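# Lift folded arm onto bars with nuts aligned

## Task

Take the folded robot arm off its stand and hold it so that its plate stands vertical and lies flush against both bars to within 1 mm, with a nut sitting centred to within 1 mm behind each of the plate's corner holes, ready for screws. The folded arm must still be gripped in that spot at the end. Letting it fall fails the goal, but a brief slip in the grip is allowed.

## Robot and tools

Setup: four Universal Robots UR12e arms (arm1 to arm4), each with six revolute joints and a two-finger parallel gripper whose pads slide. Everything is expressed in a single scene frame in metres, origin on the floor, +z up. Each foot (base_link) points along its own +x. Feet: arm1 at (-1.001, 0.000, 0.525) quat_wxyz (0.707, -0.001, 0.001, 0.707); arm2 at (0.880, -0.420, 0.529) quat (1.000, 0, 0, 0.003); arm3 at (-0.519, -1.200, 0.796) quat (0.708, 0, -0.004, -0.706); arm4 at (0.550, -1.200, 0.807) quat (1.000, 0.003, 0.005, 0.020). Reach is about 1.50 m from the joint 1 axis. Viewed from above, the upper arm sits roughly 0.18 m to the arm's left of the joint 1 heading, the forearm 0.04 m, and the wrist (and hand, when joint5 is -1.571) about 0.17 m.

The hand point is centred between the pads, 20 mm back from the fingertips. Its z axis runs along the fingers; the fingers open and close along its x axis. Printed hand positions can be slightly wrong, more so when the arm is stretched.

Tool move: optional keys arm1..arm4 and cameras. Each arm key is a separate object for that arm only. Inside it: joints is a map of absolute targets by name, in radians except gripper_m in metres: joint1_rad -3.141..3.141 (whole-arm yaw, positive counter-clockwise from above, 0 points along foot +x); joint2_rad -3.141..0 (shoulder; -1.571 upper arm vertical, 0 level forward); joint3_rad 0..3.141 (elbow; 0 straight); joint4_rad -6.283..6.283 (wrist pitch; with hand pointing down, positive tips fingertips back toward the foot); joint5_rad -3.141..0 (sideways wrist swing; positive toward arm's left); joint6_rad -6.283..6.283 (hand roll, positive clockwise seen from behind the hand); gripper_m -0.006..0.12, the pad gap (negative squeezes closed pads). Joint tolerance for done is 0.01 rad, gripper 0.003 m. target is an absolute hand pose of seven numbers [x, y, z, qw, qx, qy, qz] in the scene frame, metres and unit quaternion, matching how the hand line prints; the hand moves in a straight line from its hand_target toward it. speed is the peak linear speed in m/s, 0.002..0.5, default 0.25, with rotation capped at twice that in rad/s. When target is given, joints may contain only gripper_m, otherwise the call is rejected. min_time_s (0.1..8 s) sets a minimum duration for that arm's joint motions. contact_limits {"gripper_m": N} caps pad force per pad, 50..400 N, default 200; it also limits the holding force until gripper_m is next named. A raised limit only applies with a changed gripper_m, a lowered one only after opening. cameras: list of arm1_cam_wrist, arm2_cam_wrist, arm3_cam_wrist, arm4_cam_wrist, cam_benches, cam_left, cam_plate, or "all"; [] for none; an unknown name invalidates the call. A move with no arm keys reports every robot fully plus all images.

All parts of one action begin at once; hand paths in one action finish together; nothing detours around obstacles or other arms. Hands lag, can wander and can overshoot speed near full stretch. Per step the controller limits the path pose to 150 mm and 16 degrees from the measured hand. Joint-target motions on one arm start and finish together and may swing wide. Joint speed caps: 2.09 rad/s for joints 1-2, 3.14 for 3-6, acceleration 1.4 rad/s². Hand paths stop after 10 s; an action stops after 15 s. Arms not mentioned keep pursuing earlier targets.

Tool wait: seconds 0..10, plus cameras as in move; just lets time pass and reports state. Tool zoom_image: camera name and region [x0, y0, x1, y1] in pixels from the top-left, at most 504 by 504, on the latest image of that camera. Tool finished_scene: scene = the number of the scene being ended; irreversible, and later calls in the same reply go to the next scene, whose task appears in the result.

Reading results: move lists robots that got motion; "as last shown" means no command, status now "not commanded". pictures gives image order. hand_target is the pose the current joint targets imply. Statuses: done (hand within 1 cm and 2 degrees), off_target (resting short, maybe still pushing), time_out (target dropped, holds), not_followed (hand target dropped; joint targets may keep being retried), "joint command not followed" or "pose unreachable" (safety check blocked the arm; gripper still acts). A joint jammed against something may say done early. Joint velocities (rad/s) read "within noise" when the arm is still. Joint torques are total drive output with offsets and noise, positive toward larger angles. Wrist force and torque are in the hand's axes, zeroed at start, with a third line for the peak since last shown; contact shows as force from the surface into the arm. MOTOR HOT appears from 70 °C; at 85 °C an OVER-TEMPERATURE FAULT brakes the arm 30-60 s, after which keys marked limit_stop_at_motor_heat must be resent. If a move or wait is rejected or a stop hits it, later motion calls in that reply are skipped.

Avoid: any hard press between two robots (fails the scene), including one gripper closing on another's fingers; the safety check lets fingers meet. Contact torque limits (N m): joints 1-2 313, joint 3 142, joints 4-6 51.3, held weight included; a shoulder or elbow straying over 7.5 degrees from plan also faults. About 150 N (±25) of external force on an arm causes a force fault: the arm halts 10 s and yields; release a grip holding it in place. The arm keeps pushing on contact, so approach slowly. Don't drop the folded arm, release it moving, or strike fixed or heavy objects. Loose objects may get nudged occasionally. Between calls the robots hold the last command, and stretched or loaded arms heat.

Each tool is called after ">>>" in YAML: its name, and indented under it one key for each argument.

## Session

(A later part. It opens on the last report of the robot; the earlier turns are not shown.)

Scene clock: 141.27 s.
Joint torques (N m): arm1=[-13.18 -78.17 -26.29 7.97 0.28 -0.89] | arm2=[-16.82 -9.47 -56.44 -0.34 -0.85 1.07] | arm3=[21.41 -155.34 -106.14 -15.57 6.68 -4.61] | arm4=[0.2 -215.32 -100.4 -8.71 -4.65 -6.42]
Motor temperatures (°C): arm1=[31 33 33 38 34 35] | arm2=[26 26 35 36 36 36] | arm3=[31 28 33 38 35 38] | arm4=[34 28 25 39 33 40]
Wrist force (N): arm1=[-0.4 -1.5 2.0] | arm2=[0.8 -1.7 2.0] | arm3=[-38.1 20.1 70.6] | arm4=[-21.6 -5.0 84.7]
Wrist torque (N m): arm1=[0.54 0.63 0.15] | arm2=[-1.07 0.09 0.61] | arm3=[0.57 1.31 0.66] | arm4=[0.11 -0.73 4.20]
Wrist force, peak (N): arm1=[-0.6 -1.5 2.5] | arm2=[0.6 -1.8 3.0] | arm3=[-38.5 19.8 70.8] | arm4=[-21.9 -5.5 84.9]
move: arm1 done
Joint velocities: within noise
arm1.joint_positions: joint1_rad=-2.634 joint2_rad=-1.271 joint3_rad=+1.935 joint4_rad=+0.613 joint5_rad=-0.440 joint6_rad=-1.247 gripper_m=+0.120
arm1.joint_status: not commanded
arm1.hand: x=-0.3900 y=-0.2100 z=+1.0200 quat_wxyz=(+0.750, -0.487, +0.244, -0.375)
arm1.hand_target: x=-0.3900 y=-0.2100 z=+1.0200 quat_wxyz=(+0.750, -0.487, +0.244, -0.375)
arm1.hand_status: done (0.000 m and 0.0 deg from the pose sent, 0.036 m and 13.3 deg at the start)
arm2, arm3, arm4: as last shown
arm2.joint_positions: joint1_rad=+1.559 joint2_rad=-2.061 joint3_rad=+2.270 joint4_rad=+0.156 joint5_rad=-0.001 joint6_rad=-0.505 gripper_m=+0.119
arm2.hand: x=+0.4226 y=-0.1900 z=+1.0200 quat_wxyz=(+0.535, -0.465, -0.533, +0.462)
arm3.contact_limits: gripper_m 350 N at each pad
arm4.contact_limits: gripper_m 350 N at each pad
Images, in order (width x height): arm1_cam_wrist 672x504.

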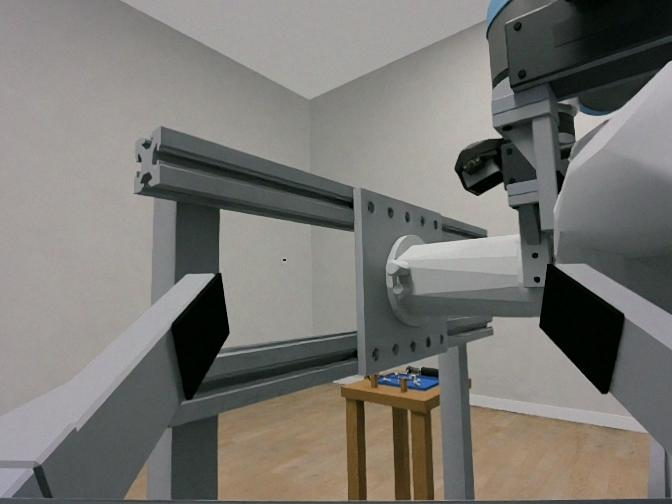

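>>> zoom_image:
  camera: "arm1_cam_wrist"
  region: [340, 180, 400, 240]

>>> zoom_image:
  camera: "arm1_cam_wrist"
  region: [345, 325, 405, 385]

>>> zoom_image:
  camera: "arm1_cam_wrist"
  region: [400, 195, 460, 255]

>>> move:
  cameras: ["arm1_cam_wrist","cam_plate"]

>>> zoom_image:
  camera: "cam_plate"
  region: [238, 160, 278, 200]

Scaled by 8.400 from the camera's image (finer frame: 960x720).

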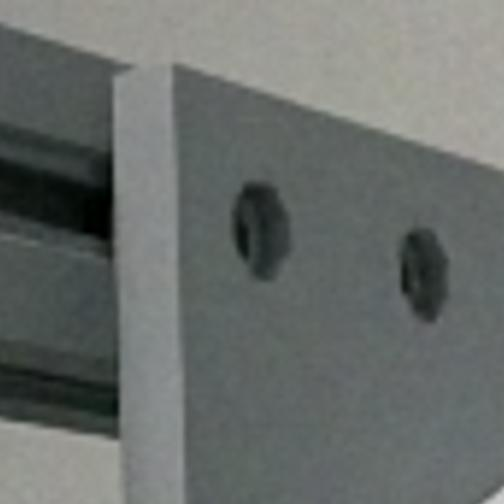

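Scaled by 8.400 from the camera's image (finer frame: 960x720).

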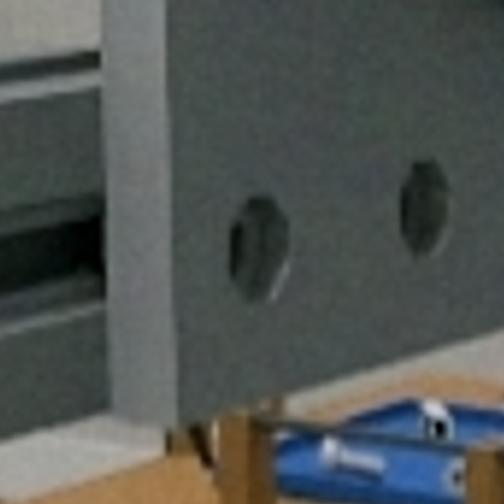

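Scaled by 8.400 from the camera's image (finer frame: 960x720).

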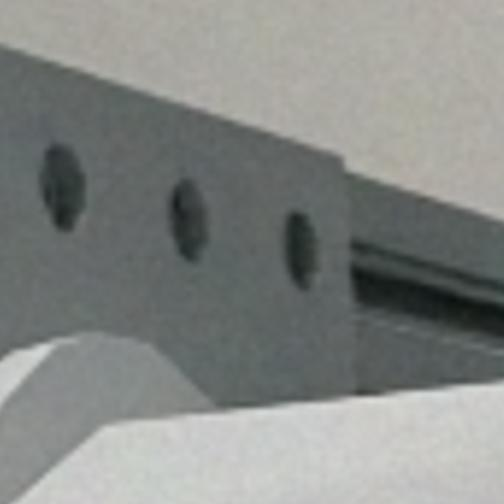

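Scene clock: 144.77 s.
Joint torques (N m): arm1=[-13.58 -81.01 -25.67 8.15 0.02 2.85] | arm2=[-17.3 -9.08 -51.88 -0.37 -0.35 0.68] | arm3=[23.51 -152.2 -105.95 -15.72 6.86 -4.68] | arm4=[0.63 -216.91 -100.07 -8.33 -4.48 -6.62]
Motor temperatures (°C): arm1=[31 33 33 38 34 35] | arm2=[26 26 35 36 36 36] | arm3=[31 28 33 38 35 38] | arm4=[34 28 25 39 33 39]
Wrist force (N): arm1=[-0.7 -1.1 2.2] | arm2=[1.1 -1.5 2.9] | arm3=[-38.4 20.0 70.4] | arm4=[-21.7 -5.2 84.8]
Wrist torque (N m): arm1=[0.61 0.68 0.15] | arm2=[-1.03 0.03 0.60] | arm3=[0.55 1.37 0.66] | arm4=[0.08 -0.71 4.19]
Wrist force, peak (N): arm1=[-0.2 -1.7 2.5] | arm2=[0.9 -1.5 3.0] | arm3=[-38.4 20.2 70.8] | arm4=[-21.6 -5.5 85.4]
Joint velocities: within noise
arm1.joint_positions: joint1_rad=-2.635 joint2_rad=-1.271 joint3_rad=+1.935 joint4_rad=+0.613 joint5_rad=-0.440 joint6_rad=-1.247 gripper_m=+0.120
arm1.joint_status: not commanded
arm1.hand: x=-0.3900 y=-0.2100 z=+1.0200 quat_wxyz=(+0.750, -0.487, +0.244, -0.375) (m; scene frame)
arm1.hand_target: x=-0.3900 y=-0.2100 z=+1.0200 quat_wxyz=(+0.750, -0.487, +0.244, -0.375) (m; scene frame)
arm1.hand_status: done (0.000 m and 0.0 deg from the pose sent, 0.036 m and 13.3 deg at the start)
arm2.joint_positions: joint1_rad=+1.559 joint2_rad=-2.061 joint3_rad=+2.270 joint4_rad=+0.156 joint5_rad=-0.001 joint6_rad=-0.505 gripper_m=+0.119
arm2.joint_status: not commanded
arm2.hand: x=+0.4226 y=-0.1900 z=+1.0200 quat_wxyz=(+0.535, -0.465, -0.533, +0.462) (m; scene frame)
arm2.hand_target: x=+0.4226 y=-0.1900 z=+1.0200 quat_wxyz=(+0.535, -0.465, -0.533, +0.462) (m; scene frame)
arm2.hand_status: not commanded
arm3.joint_positions: joint1_rad=+2.621 joint2_rad=-1.085 joint3_rad=+1.328 joint4_rad=-1.816 joint5_rad=-1.562 joint6_rad=+1.053 gripper_m=+0.079
arm3.joint_status: not commanded
arm3.contact_limits: gripper_m 350 N at each pad
arm3.hand: x=-0.1990 y=-0.2760 z=+1.0940 quat_wxyz=(+0.000, -0.707, -0.707, +0.000) (m; scene frame)
arm3.hand_target: x=-0.1990 y=-0.2760 z=+1.0940 quat_wxyz=(+0.000, -0.707, -0.707, +0.000) (m; scene frame)
arm3.hand_status: not commanded
arm4.joint_positions: joint1_rad=+1.892 joint2_rad=-0.712 joint3_rad=+0.813 joint4_rad=-1.663 joint5_rad=-1.577 joint6_rad=+3.503 gripper_m=+0.090
arm4.joint_status: not commanded
arm4.contact_limits: gripper_m 350 N at each pad
arm4.hand: x=-0.0160 y=-0.1870 z=+1.0570 quat_wxyz=(+0.000, -1.000, +0.000, +0.000) (m; scene frame)
arm4.hand_target: x=-0.0160 y=-0.1870 z=+1.0570 quat_wxyz=(+0.000, -1.000, +0.000, +0.000) (m; scene frame)
arm4.hand_status: not commanded
pictures: arm1_cam_wrist, cam_plate
Images, in order (width x height): arm1_cam_wrist 672x504, cam_plate 672x504.

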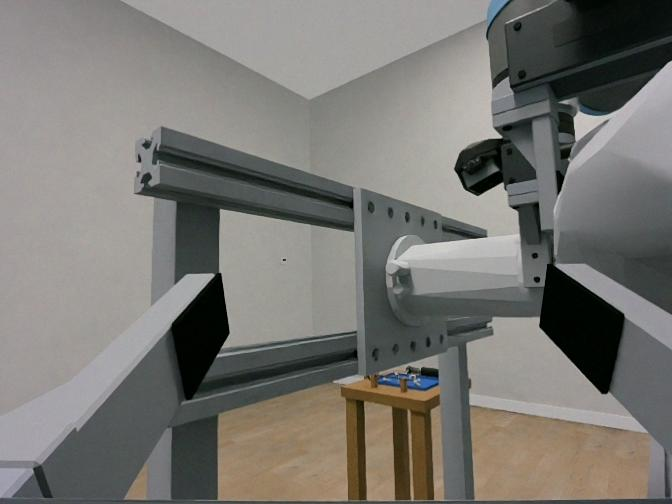

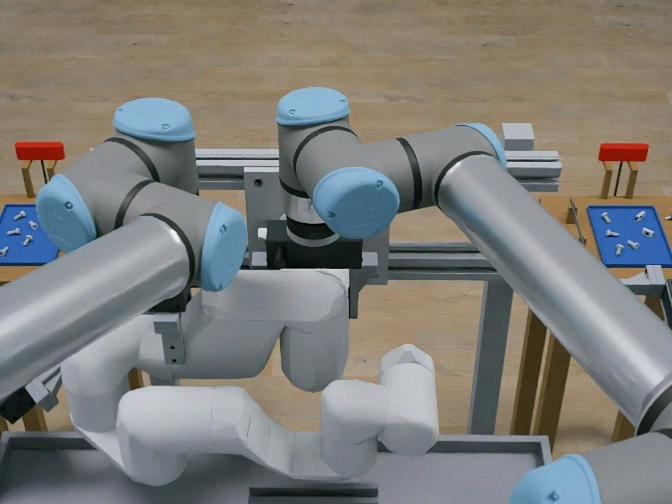

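Scaled by 12.600 from the camera's image (finer frame: 960x720).

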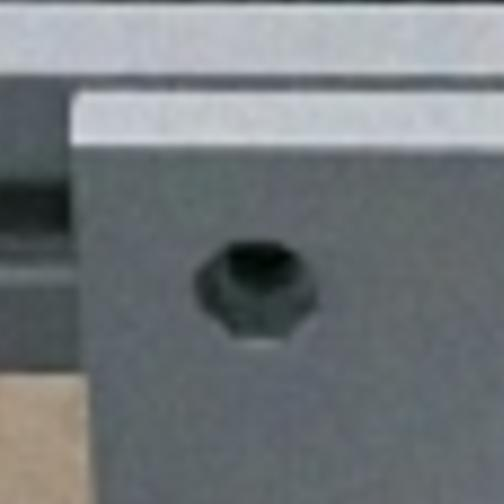

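>>> zoom_image:
  camera: "cam_plate"
  region: [230, 150, 410, 300]

>>> zoom_image:
  camera: "cam_plate"
  region: [355, 230, 405, 290]

Scaled by 2.800 from the camera's image (finer frame: 960x720).

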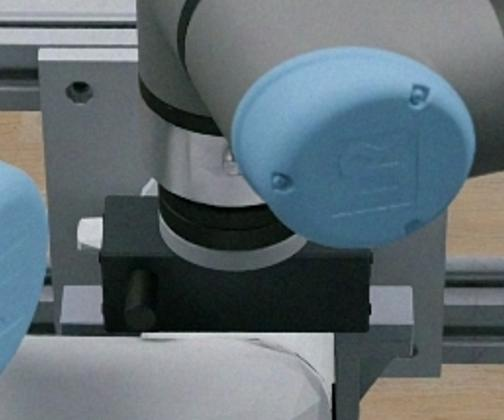

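Scaled by 8.400 from the camera's image (finer frame: 960x720).

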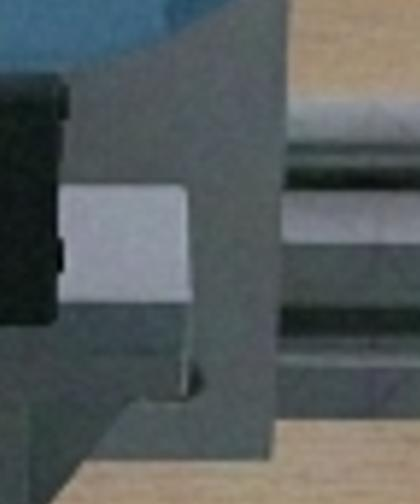

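>>> move:
  cameras: ["arm1_cam_wrist"]

>>> zoom_image:
  camera: "arm1_cam_wrist"
  region: [335, 180, 375, 235]

>>> zoom_image:
  camera: "arm1_cam_wrist"
  region: [335, 325, 375, 380]

Scene clock: 159.77 s.
Joint torques (N m): arm1=[-13.88 -78.66 -25.77 8.34 0.35 2.59] | arm2=[-17.5 -9.43 -45.92 -0.33 -0.24 0.92] | arm3=[24.12 -150.62 -106.69 -15.6 6.71 -4.71] | arm4=[0.37 -217.25 -99.76 -8.42 -4.73 -6.24]
Motor temperatures (°C): arm1=[31 33 33 38 34 35] | arm2=[26 26 35 36 36 36] | arm3=[31 28 34 38 35 38] | arm4=[34 28 25 39 33 39]
Wrist force (N): arm1=[0.0 -1.2 2.4] | arm2=[1.1 -1.2 2.6] | arm3=[-38.3 20.0 70.6] | arm4=[-21.3 -5.7 84.6]
Wrist torque (N m): arm1=[0.59 0.57 0.15] | arm2=[-0.98 0.04 0.62] | arm3=[0.56 1.34 0.66] | arm4=[0.00 -0.77 4.20]
Wrist force, peak (N): arm1=[-0.6 -1.2 2.5] | arm2=[0.9 -1.4 3.0] | arm3=[-38.3 20.3 70.8] | arm4=[-22.3 -5.1 85.0]
Joint velocities: within noise
arm1.joint_positions: joint1_rad=-2.635 joint2_rad=-1.271 joint3_rad=+1.935 joint4_rad=+0.613 joint5_rad=-0.440 joint6_rad=-1.247 gripper_m=+0.120
arm1.joint_status: not commanded
arm1.hand: x=-0.3900 y=-0.2100 z=+1.0200 quat_wxyz=(+0.750, -0.487, +0.244, -0.375) (m; scene frame)
arm1.hand_target: x=-0.3900 y=-0.2100 z=+1.0200 quat_wxyz=(+0.750, -0.487, +0.244, -0.375) (m; scene frame)
arm1.hand_status: done (0.000 m and 0.0 deg from the pose sent, 0.036 m and 13.3 deg at the start)
arm2.joint_positions: joint1_rad=+1.559 joint2_rad=-2.061 joint3_rad=+2.270 joint4_rad=+0.156 joint5_rad=-0.001 joint6_rad=-0.505 gripper_m=+0.119
arm2.joint_status: not commanded
arm2.hand: x=+0.4226 y=-0.1900 z=+1.0200 quat_wxyz=(+0.535, -0.465, -0.533, +0.462) (m; scene frame)
arm2.hand_target: x=+0.4226 y=-0.1900 z=+1.0200 quat_wxyz=(+0.535, -0.465, -0.533, +0.462) (m; scene frame)
arm2.hand_status: not commanded
arm3.joint_positions: joint1_rad=+2.621 joint2_rad=-1.085 joint3_rad=+1.328 joint4_rad=-1.816 joint5_rad=-1.562 joint6_rad=+1.053 gripper_m=+0.079
arm3.joint_status: not commanded
arm3.contact_limits: gripper_m 350 N at each pad
arm3.hand: x=-0.1990 y=-0.2760 z=+1.0940 quat_wxyz=(+0.000, -0.707, -0.707, +0.000) (m; scene frame)
arm3.hand_target: x=-0.1990 y=-0.2760 z=+1.0940 quat_wxyz=(+0.000, -0.707, -0.707, +0.000) (m; scene frame)
arm3.hand_status: not commanded
arm4.joint_positions: joint1_rad=+1.892 joint2_rad=-0.712 joint3_rad=+0.813 joint4_rad=-1.663 joint5_rad=-1.577 joint6_rad=+3.503 gripper_m=+0.090
arm4.joint_status: not commanded
arm4.contact_limits: gripper_m 350 N at each pad
arm4.hand: x=-0.0160 y=-0.1870 z=+1.0570 quat_wxyz=(+0.000, -1.000, +0.000, +0.000) (m; scene frame)
arm4.hand_target: x=-0.0160 y=-0.1870 z=+1.0570 quat_wxyz=(+0.000, -1.000, +0.000, +0.000) (m; scene frame)
arm4.hand_status: not commanded
pictures: arm1_cam_wrist
Images, in order (width x height): arm1_cam_wrist 672x504.

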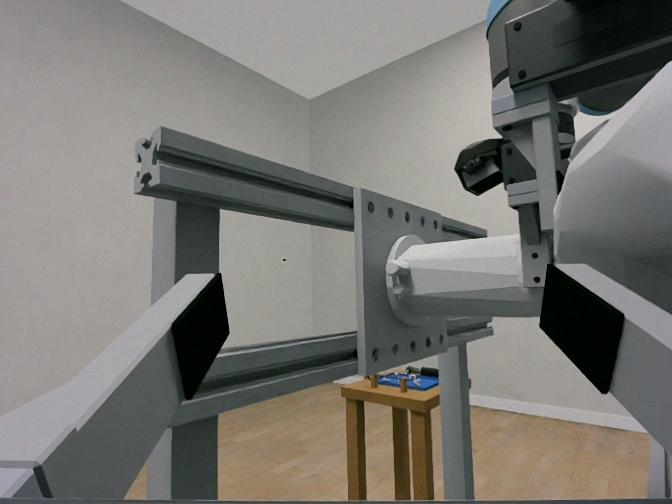

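Scaled by 9.164 from the camera's image (finer frame: 960x720).

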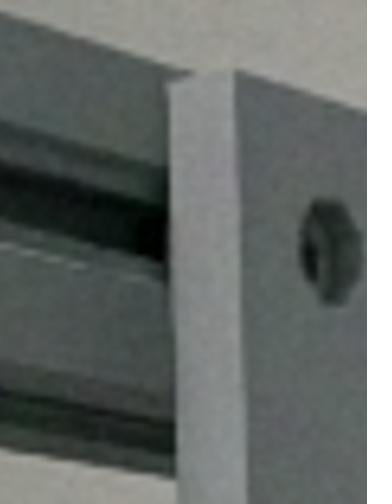

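Scaled by 9.164 from the camera's image (finer frame: 960x720).

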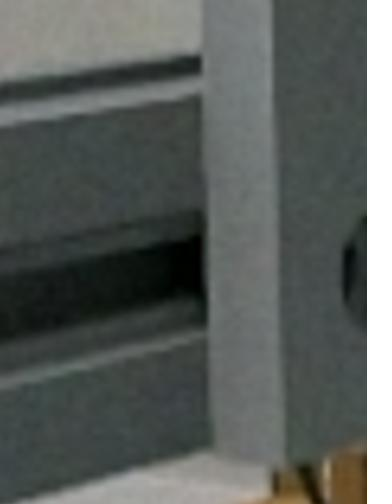

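>>> move:
  arm3: {"target":[-0.199,-0.2775,1.0944,0,0.7071,0.7071,0],"speed":0.01}
  arm4: {"target":[-0.016,-0.1885,1.0574,0,1,0,0],"speed":0.01}

>>> move:
  arm3: {"target":[-0.2018,-0.2775,1.0944,0,0.7071,0.7071,0],"speed":0.01}
  arm4: {"target":[-0.0188,-0.1885,1.0574,0,1,0,0],"speed":0.01}
  cameras: ["cam_plate","arm1_cam_wrist"]

>>> zoom_image:
  camera: "cam_plate"
  region: [238, 160, 278, 200]

>>> zoom_image:
  camera: "arm1_cam_wrist"
  region: [335, 180, 395, 240]

Scene clock: 163.07 s.
Joint torques (N m): arm1=[-11.61 -78.79 -27.27 8.01 0.34 3.05] | arm2=[-16.59 -9.65 -40.79 -0.26 -0.45 0.9] | arm3=[21.85 -159.79 -101.57 -13.7 6.97 -4.05] | arm4=[11.08 -209.4 -90.58 -6.08 -4.08 -3.88]
Motor temperatures (°C): arm1=[31 33 33 38 34 35] | arm2=[26 26 35 36 36 36] | arm3=[31 28 34 38 35 38] | arm4=[34 28 25 39 33 39]
Wrist force (N): arm1=[-0.3 -1.3 1.9] | arm2=[0.8 -1.3 2.3] | arm3=[-22.0 22.3 73.1] | arm4=[-22.9 -22.3 74.4]
Wrist torque (N m): arm1=[0.56 0.62 0.15] | arm2=[-1.01 0.08 0.60] | arm3=[0.46 6.40 0.77] | arm4=[0.55 -2.00 5.20]
Wrist force, peak (N): arm1=[-0.5 -1.3 2.6] | arm2=[1.2 -1.7 3.0] | arm3=[-38.2 19.9 70.8] | arm4=[-21.5 -5.2 85.2]
move: arm3 done; arm4 done
Joint velocities: within noise
arm1, arm2: as last shown
arm3.joint_positions: joint1_rad=+2.621 joint2_rad=-1.088 joint3_rad=+1.332 joint4_rad=-1.816 joint5_rad=-1.562 joint6_rad=+1.052 gripper_m=+0.079
arm3.joint_status: not commanded
arm3.contact_limits: gripper_m 350 N at each pad
arm3.hand: x=-0.1990 y=-0.2775 z=+1.0944 quat_wxyz=(+0.000, -0.707, -0.707, +0.000)
arm3.hand_target: x=-0.1990 y=-0.2775 z=+1.0944 quat_wxyz=(+0.000, -0.707, -0.707, +0.000)
arm3.hand_status: done (0.000 m and 0.0 deg from the pose sent, 0.002 m and 0.0 deg at the start)
arm4.joint_positions: joint1_rad=+1.892 joint2_rad=-0.715 joint3_rad=+0.818 joint4_rad=-1.664 joint5_rad=-1.577 joint6_rad=+3.504 gripper_m=+0.090
arm4.joint_status: not commanded
arm4.contact_limits: gripper_m 350 N at each pad
arm4.hand: x=-0.0160 y=-0.1885 z=+1.0574 quat_wxyz=(+0.000, -1.000, +0.000, +0.000)
arm4.hand_target: x=-0.0160 y=-0.1885 z=+1.0574 quat_wxyz=(+0.000, -1.000, +0.000, +0.000)
arm4.hand_status: done (0.000 m and 0.0 deg from the pose sent, 0.002 m and 0.0 deg at the start)
pictures: none

Scene clock: 164.03 s.
Joint torques (N m): arm1=[-11.27 -80.95 -26.37 8.46 0.37 2.65] | arm2=[-17.78 -8.37 -40.75 -0.19 -0.21 0.81] | arm3=[29.85 -159.9 -99.95 -14.35 4.45 0.96] | arm4=[0.2 -197.52 -95.47 -2.92 -2.66 -5.5]
Motor temperatures (°C): arm1=[31 33 33 38 34 35] | arm2=[26 26 35 36 36 36] | arm3=[31 28 34 38 35 38] | arm4=[34 28 25 39 33 39]
Wrist force (N): arm1=[-0.7 -1.5 2.2] | arm2=[0.9 -1.5 2.3] | arm3=[-22.8 21.6 71.3] | arm4=[-22.4 -23.4 76.0]
Wrist torque (N m): arm1=[0.54 0.67 0.15] | arm2=[-1.05 0.08 0.62] | arm3=[0.44 6.49 0.67] | arm4=[0.52 -1.69 5.18]
Wrist force, peak (N): arm1=[-0.7 -1.4 2.4] | arm2=[1.1 -1.9 2.5] | arm3=[-21.9 22.4 73.2] | arm4=[-21.0 -23.7 77.3]
move: arm3 done; arm4 done
Joint velocities: within noise
arm1, arm2: as last shown
arm3.joint_positions: joint1_rad=+2.623 joint2_rad=-1.089 joint3_rad=+1.334 joint4_rad=-1.817 joint5_rad=-1.562 joint6_rad=+1.055 gripper_m=+0.079
arm3.joint_status: not commanded
arm3.contact_limits: gripper_m 350 N at each pad
arm3.hand: x=-0.2019 y=-0.2775 z=+1.0944 quat_wxyz=(+0.000, -0.707, -0.707, +0.000)
arm3.hand_target: x=-0.2018 y=-0.2775 z=+1.0944 quat_wxyz=(+0.000, -0.707, -0.707, +0.000)
arm3.hand_status: done (0.000 m and 0.0 deg from the pose sent, 0.003 m and 0.0 deg at the start)
arm4.joint_positions: joint1_rad=+1.895 joint2_rad=-0.712 joint3_rad=+0.812 joint4_rad=-1.662 joint5_rad=-1.577 joint6_rad=+3.506 gripper_m=+0.090
arm4.joint_status: not commanded
arm4.contact_limits: gripper_m 350 N at each pad
arm4.hand: x=-0.0189 y=-0.1885 z=+1.0574 quat_wxyz=(+0.000, -1.000, +0.000, +0.000)
arm4.hand_target: x=-0.0188 y=-0.1885 z=+1.0574 quat_wxyz=(+0.000, -1.000, +0.000, +0.000)
arm4.hand_status: done (0.000 m and 0.0 deg from the pose sent, 0.003 m and 0.0 deg at the start)
pictures: arm1_cam_wrist, cam_plate
Images, in order (width x height): arm1_cam_wrist 672x504, cam_plate 672x504.

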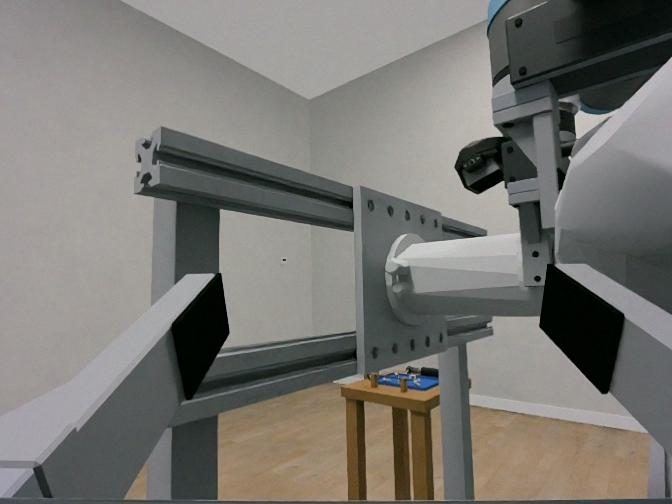

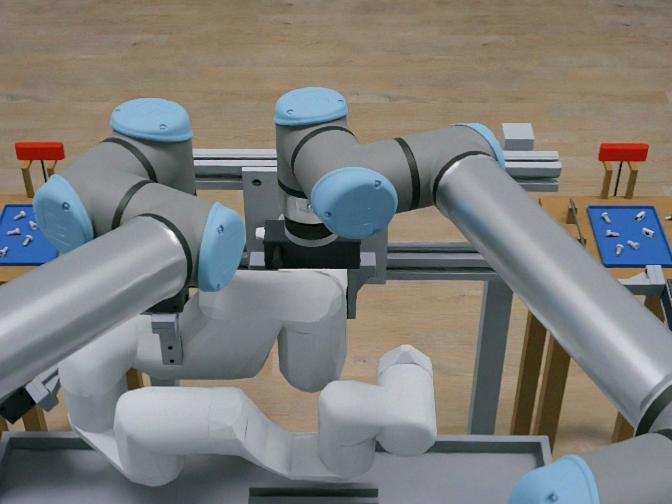

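Scaled by 12.600 from the camera's image (finer frame: 960x720).

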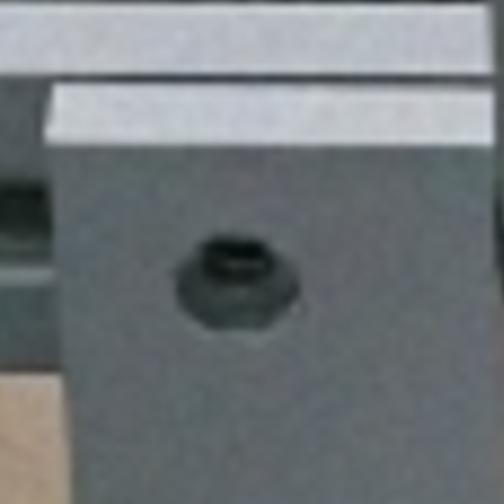

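Scaled by 8.400 from the camera's image (finer frame: 960x720).

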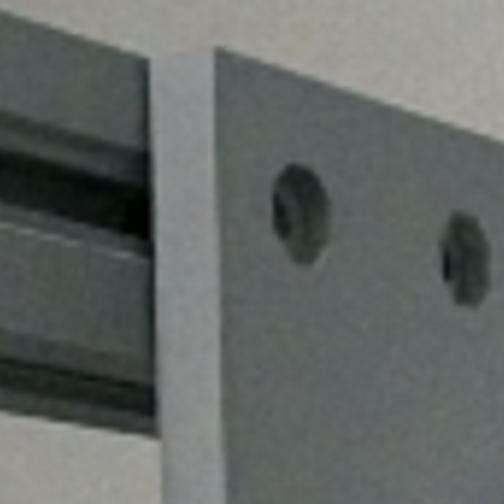

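>>> move:
  arm3: {"target":[-0.2021,-0.2758,1.0942,0,0.7071,0.7071,0],"speed":0.01}
  arm4: {"target":[-0.0191,-0.1868,1.0572,0,1,0,0],"speed":0.01}
  cameras: ["cam_plate","arm1_cam_wrist"]

>>> zoom_image:
  camera: "cam_plate"
  region: [238, 160, 278, 200]

>>> zoom_image:
  camera: "arm1_cam_wrist"
  region: [335, 180, 395, 240]

>>> zoom_image:
  camera: "arm1_cam_wrist"
  region: [335, 325, 395, 385]

>>> zoom_image:
  camera: "cam_plate"
  region: [355, 240, 405, 290]

Scene clock: 169.87 s.
Joint torques (N m): arm1=[-10.03 -78.95 -26.79 8.1 0.23 3.03] | arm2=[-17.49 -8.38 -40.68 -0.06 -0.22 0.76] | arm3=[40.87 -134.65 -127.55 -26.77 12.73 3.46] | arm4=[-23.51 -194.06 -119.36 -20.98 -3.81 -5.57]
Motor temperatures (°C): arm1=[31 33 33 38 34 35] | arm2=[26 26 35 36 36 36] | arm3=[31 28 34 38 35 38] | arm4=[34 28 25 39 33 39]
Wrist force (N): arm1=[-0.1 -1.1 2.5] | arm2=[1.5 -1.5 2.0] | arm3=[-56.9 15.4 58.0] | arm4=[-10.8 16.8 74.1]
Wrist torque (N m): arm1=[0.60 0.58 0.15] | arm2=[-1.04 -0.01 0.61] | arm3=[0.45 1.54 0.19] | arm4=[0.05 -0.57 4.17]
Wrist force, peak (N): arm1=[-0.2 -1.6 2.4] | arm2=[1.0 -1.6 3.0] | arm3=[-57.1 15.0 58.4] | arm4=[-18.1 -24.9 77.9]
move: arm3 done; arm4 done
Joint velocities: within noise
arm1, arm2: as last shown
arm3.joint_positions: joint1_rad=+2.624 joint2_rad=-1.087 joint3_rad=+1.330 joint4_rad=-1.816 joint5_rad=-1.562 joint6_rad=+1.056 gripper_m=+0.079
arm3.joint_status: not commanded
arm3.contact_limits: gripper_m 350 N at each pad
arm3.hand: x=-0.2021 y=-0.2759 z=+1.0942 quat_wxyz=(+0.000, -0.707, -0.707, +0.000)
arm3.hand_target: x=-0.2021 y=-0.2758 z=+1.0942 quat_wxyz=(+0.000, -0.707, -0.707, +0.000)
arm3.hand_status: done (0.000 m and 0.0 deg from the pose sent, 0.002 m and 0.0 deg at the start)
arm4.joint_positions: joint1_rad=+1.894 joint2_rad=-0.708 joint3_rad=+0.806 joint4_rad=-1.659 joint5_rad=-1.577 joint6_rad=+3.506 gripper_m=+0.090
arm4.joint_status: not commanded
arm4.contact_limits: gripper_m 350 N at each pad
arm4.hand: x=-0.0191 y=-0.1869 z=+1.0571 quat_wxyz=(+0.000, -1.000, +0.000, +0.000)
arm4.hand_target: x=-0.0191 y=-0.1868 z=+1.0572 quat_wxyz=(+0.000, -1.000, +0.000, +0.000)
arm4.hand_status: done (0.000 m and 0.0 deg from the pose sent, 0.002 m and 0.0 deg at the start)
pictures: arm1_cam_wrist, cam_plate
Images, in order (width x height): arm1_cam_wrist 672x504, cam_plate 672x504.

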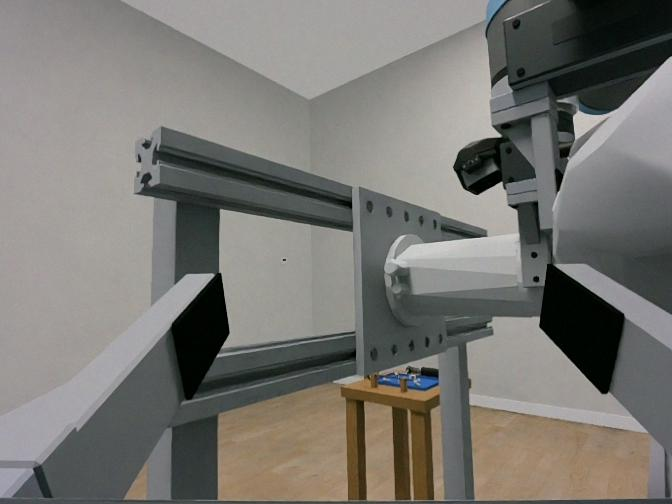

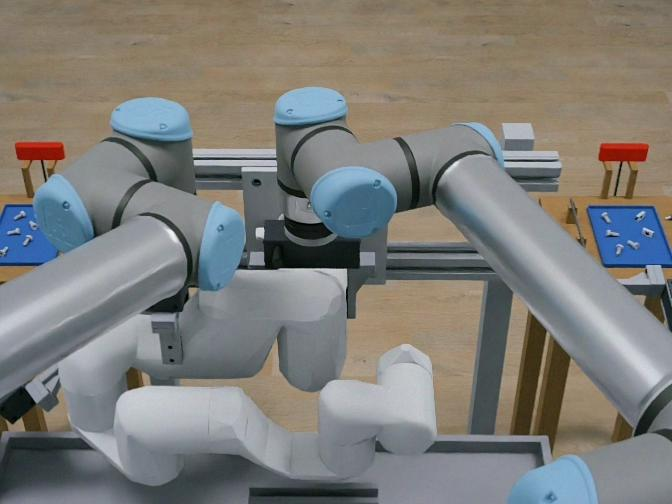

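Scaled by 12.600 from the camera's image (finer frame: 960x720).

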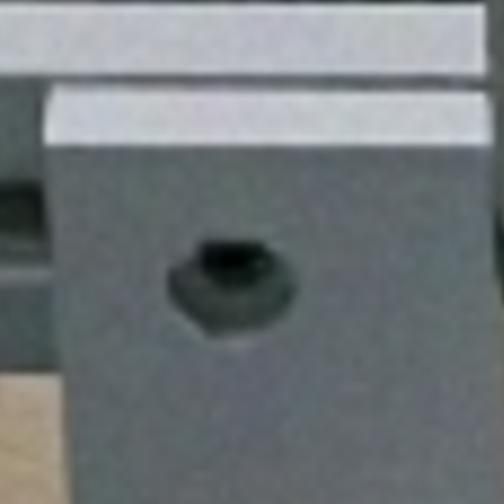

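Scaled by 8.400 from the camera's image (finer frame: 960x720).

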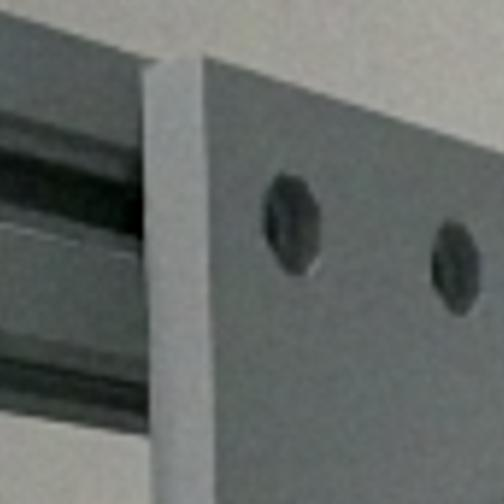

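Scaled by 8.400 from the camera's image (finer frame: 960x720).

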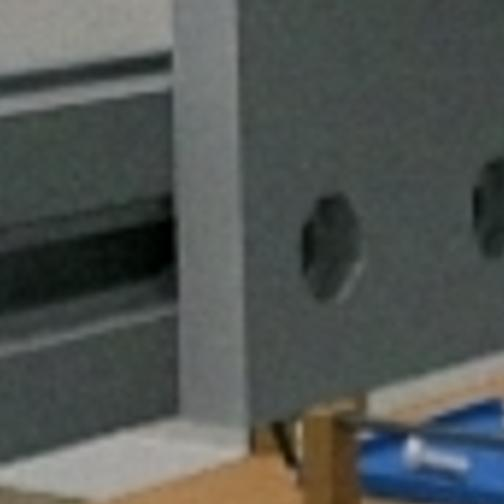

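Scaled by 10.080 from the camera's image (finer frame: 960x720).

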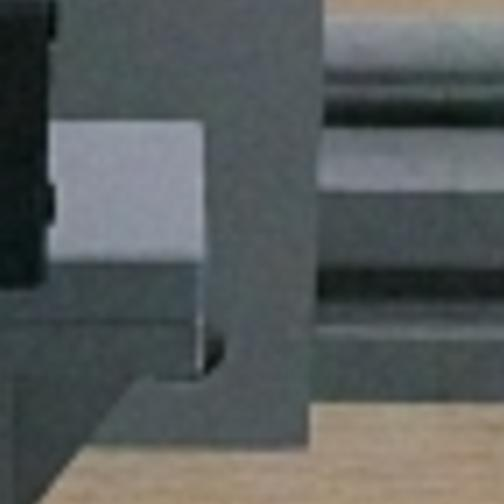

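>>> move:
  arm3: {"target":[-0.202,-0.2772,1.0949,0,0.7071,0.7071,0],"speed":0.01}
  arm4: {"target":[-0.019,-0.1882,1.0579,0,1,0,0],"speed":0.01}

>>> move:
  arm3: {"target":[-0.202,-0.2759,1.0949,0,0.7071,0.7071,0],"speed":0.01}
  arm4: {"target":[-0.019,-0.1869,1.0579,0,1,0,0],"speed":0.01}
  cameras: ["cam_plate","arm1_cam_wrist"]

>>> zoom_image:
  camera: "cam_plate"
  region: [238, 160, 278, 200]

>>> zoom_image:
  camera: "arm1_cam_wrist"
  region: [335, 180, 395, 240]

>>> zoom_image:
  camera: "arm1_cam_wrist"
  region: [335, 325, 395, 385]

Scene clock: 174.60 s.
Joint torques (N m): arm1=[-10.21 -79.37 -26.83 8.28 0.36 2.79] | arm2=[-18.06 -8.3 -40.84 0.02 -0.41 0.86] | arm3=[20.55 -164.7 -96.85 -6.56 2.54 -4.56] | arm4=[11.32 -206.22 -83.34 -1.34 -7.04 -4.88]
Motor temperatures (°C): arm1=[31 33 33 38 34 35] | arm2=[26 26 35 36 36 36] | arm3=[31 28 34 38 35 38] | arm4=[34 28 25 39 33 39]
Wrist force (N): arm1=[-0.5 -1.2 2.3] | arm2=[1.2 -1.2 2.4] | arm3=[-21.6 22.1 72.6] | arm4=[-22.6 -22.2 74.9]
Wrist torque (N m): arm1=[0.60 0.65 0.15] | arm2=[-1.00 0.02 0.61] | arm3=[0.47 6.42 0.61] | arm4=[0.49 -1.97 5.14]
Wrist force, peak (N): arm1=[-0.7 -1.2 2.6] | arm2=[0.9 -1.3 3.1] | arm3=[-62.6 14.3 56.0] | arm4=[-23.4 -4.6 83.5]
move: arm3 done; arm4 done
Joint velocities: within noise
arm1, arm2: as last shown
arm3.joint_positions: joint1_rad=+2.623 joint2_rad=-1.089 joint3_rad=+1.333 joint4_rad=-1.816 joint5_rad=-1.562 joint6_rad=+1.055 gripper_m=+0.079
arm3.joint_status: not commanded
arm3.contact_limits: gripper_m 350 N at each pad
arm3.hand: x=-0.2020 y=-0.2772 z=+1.0949 quat_wxyz=(+0.000, -0.707, -0.707, +0.000)
arm3.hand_target: x=-0.2020 y=-0.2772 z=+1.0949 quat_wxyz=(+0.000, -0.707, -0.707, +0.000)
arm3.hand_status: done (0.000 m and 0.0 deg from the pose sent, 0.002 m and 0.0 deg at the start)
arm4.joint_positions: joint1_rad=+1.895 joint2_rad=-0.711 joint3_rad=+0.810 joint4_rad=-1.660 joint5_rad=-1.577 joint6_rad=+3.506 gripper_m=+0.090
arm4.joint_status: not commanded
arm4.contact_limits: gripper_m 350 N at each pad
arm4.hand: x=-0.0190 y=-0.1882 z=+1.0580 quat_wxyz=(+0.000, -1.000, +0.000, +0.000)
arm4.hand_target: x=-0.0190 y=-0.1882 z=+1.0579 quat_wxyz=(+0.000, -1.000, +0.000, +0.000)
arm4.hand_status: done (0.000 m and 0.0 deg from the pose sent, 0.002 m and 0.0 deg at the start)
pictures: none

Scene clock: 175.57 s.
Joint torques (N m): arm1=[-12.7 -79.71 -26.25 8.19 0.09 2.6] | arm2=[-17.16 -9.3 -40.53 -0.09 -0.35 0.78] | arm3=[41.79 -135.53 -127.93 -26.18 10.72 3.95] | arm4=[-26.18 -191.56 -118.21 -18.88 -3.4 -5.65]
Motor temperatures (°C): arm1=[31 33 33 38 34 35] | arm2=[26 26 35 36 36 36] | arm3=[31 28 34 38 35 38] | arm4=[34 28 25 39 33 39]
Wrist force (N): arm1=[-0.3 -0.9 1.7] | arm2=[0.9 -1.5 2.4] | arm3=[-56.8 13.4 57.7] | arm4=[-13.7 10.4 75.7]
Wrist torque (N m): arm1=[0.65 0.62 0.15] | arm2=[-1.06 0.08 0.61] | arm3=[0.47 2.01 0.08] | arm4=[0.21 -1.09 3.92]
Wrist force, peak (N): arm1=[-0.1 -1.1 2.5] | arm2=[1.3 -1.4 2.9] | arm3=[-55.4 12.6 59.3] | arm4=[-18.2 -22.4 77.8]
move: arm3 done; arm4 done
Joint velocities: within noise
arm1, arm2: as last shown
arm3.joint_positions: joint1_rad=+2.624 joint2_rad=-1.087 joint3_rad=+1.330 joint4_rad=-1.815 joint5_rad=-1.562 joint6_rad=+1.056 gripper_m=+0.079
arm3.joint_status: not commanded
arm3.contact_limits: gripper_m 350 N at each pad
arm3.hand: x=-0.2020 y=-0.2760 z=+1.0949 quat_wxyz=(+0.000, -0.707, -0.707, +0.000)
arm3.hand_target: x=-0.2020 y=-0.2759 z=+1.0949 quat_wxyz=(+0.000, -0.707, -0.707, +0.000)
arm3.hand_status: done (0.000 m and 0.0 deg from the pose sent, 0.001 m and 0.0 deg at the start)
arm4.joint_positions: joint1_rad=+1.894 joint2_rad=-0.709 joint3_rad=+0.805 joint4_rad=-1.658 joint5_rad=-1.577 joint6_rad=+3.506 gripper_m=+0.090
arm4.joint_status: not commanded
arm4.contact_limits: gripper_m 350 N at each pad
arm4.hand: x=-0.0190 y=-0.1870 z=+1.0579 quat_wxyz=(+0.000, -1.000, +0.000, +0.000)
arm4.hand_target: x=-0.0190 y=-0.1869 z=+1.0579 quat_wxyz=(+0.000, -1.000, +0.000, +0.000)
arm4.hand_status: done (0.000 m and 0.0 deg from the pose sent, 0.001 m and 0.0 deg at the start)
pictures: arm1_cam_wrist, cam_plate
Images, in order (width x height): arm1_cam_wrist 672x504, cam_plate 672x504.

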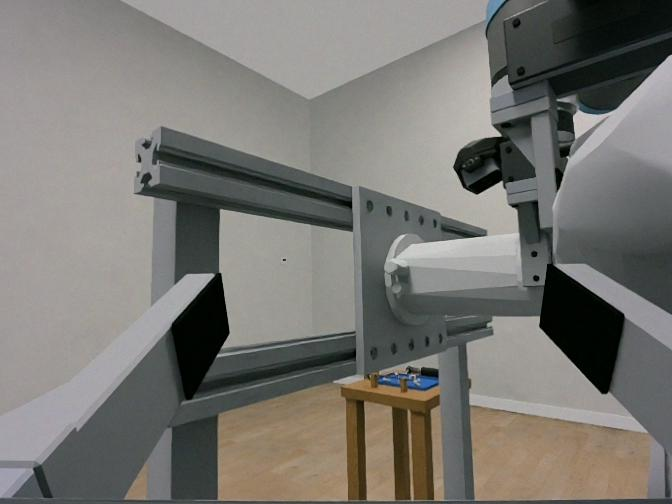

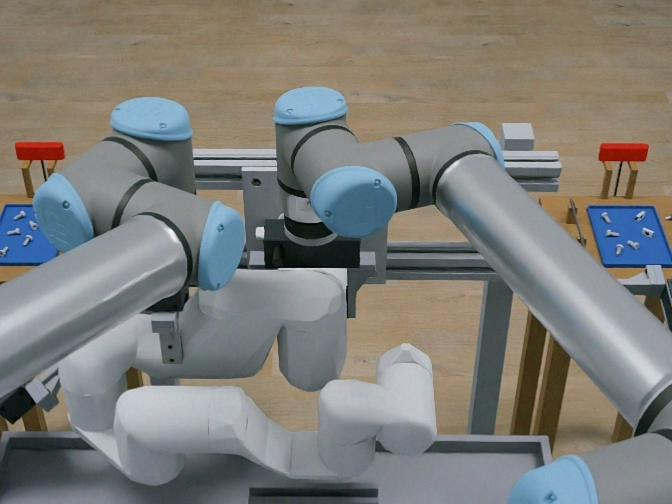

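Scaled by 12.600 from the camera's image (finer frame: 960x720).

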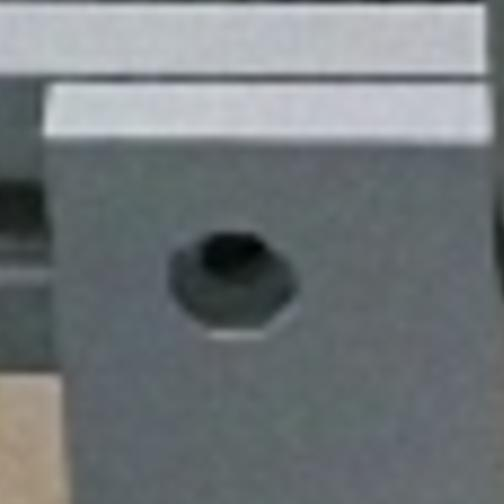

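Scaled by 8.400 from the camera's image (finer frame: 960x720).

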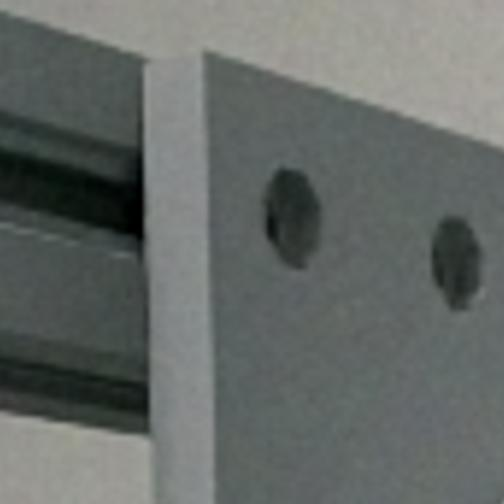

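Scaled by 8.400 from the camera's image (finer frame: 960x720).

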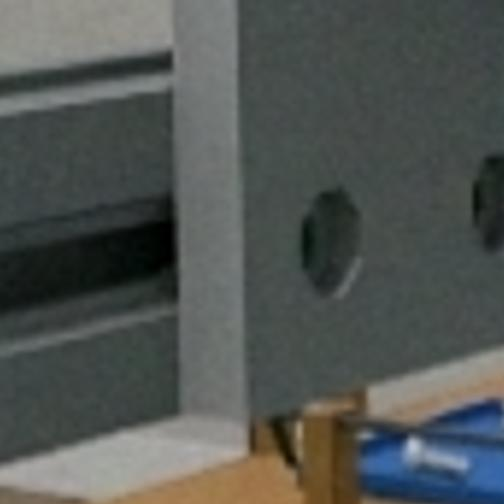

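>>> finished_scene:
  scene: 1

The scene is finished: the task was done.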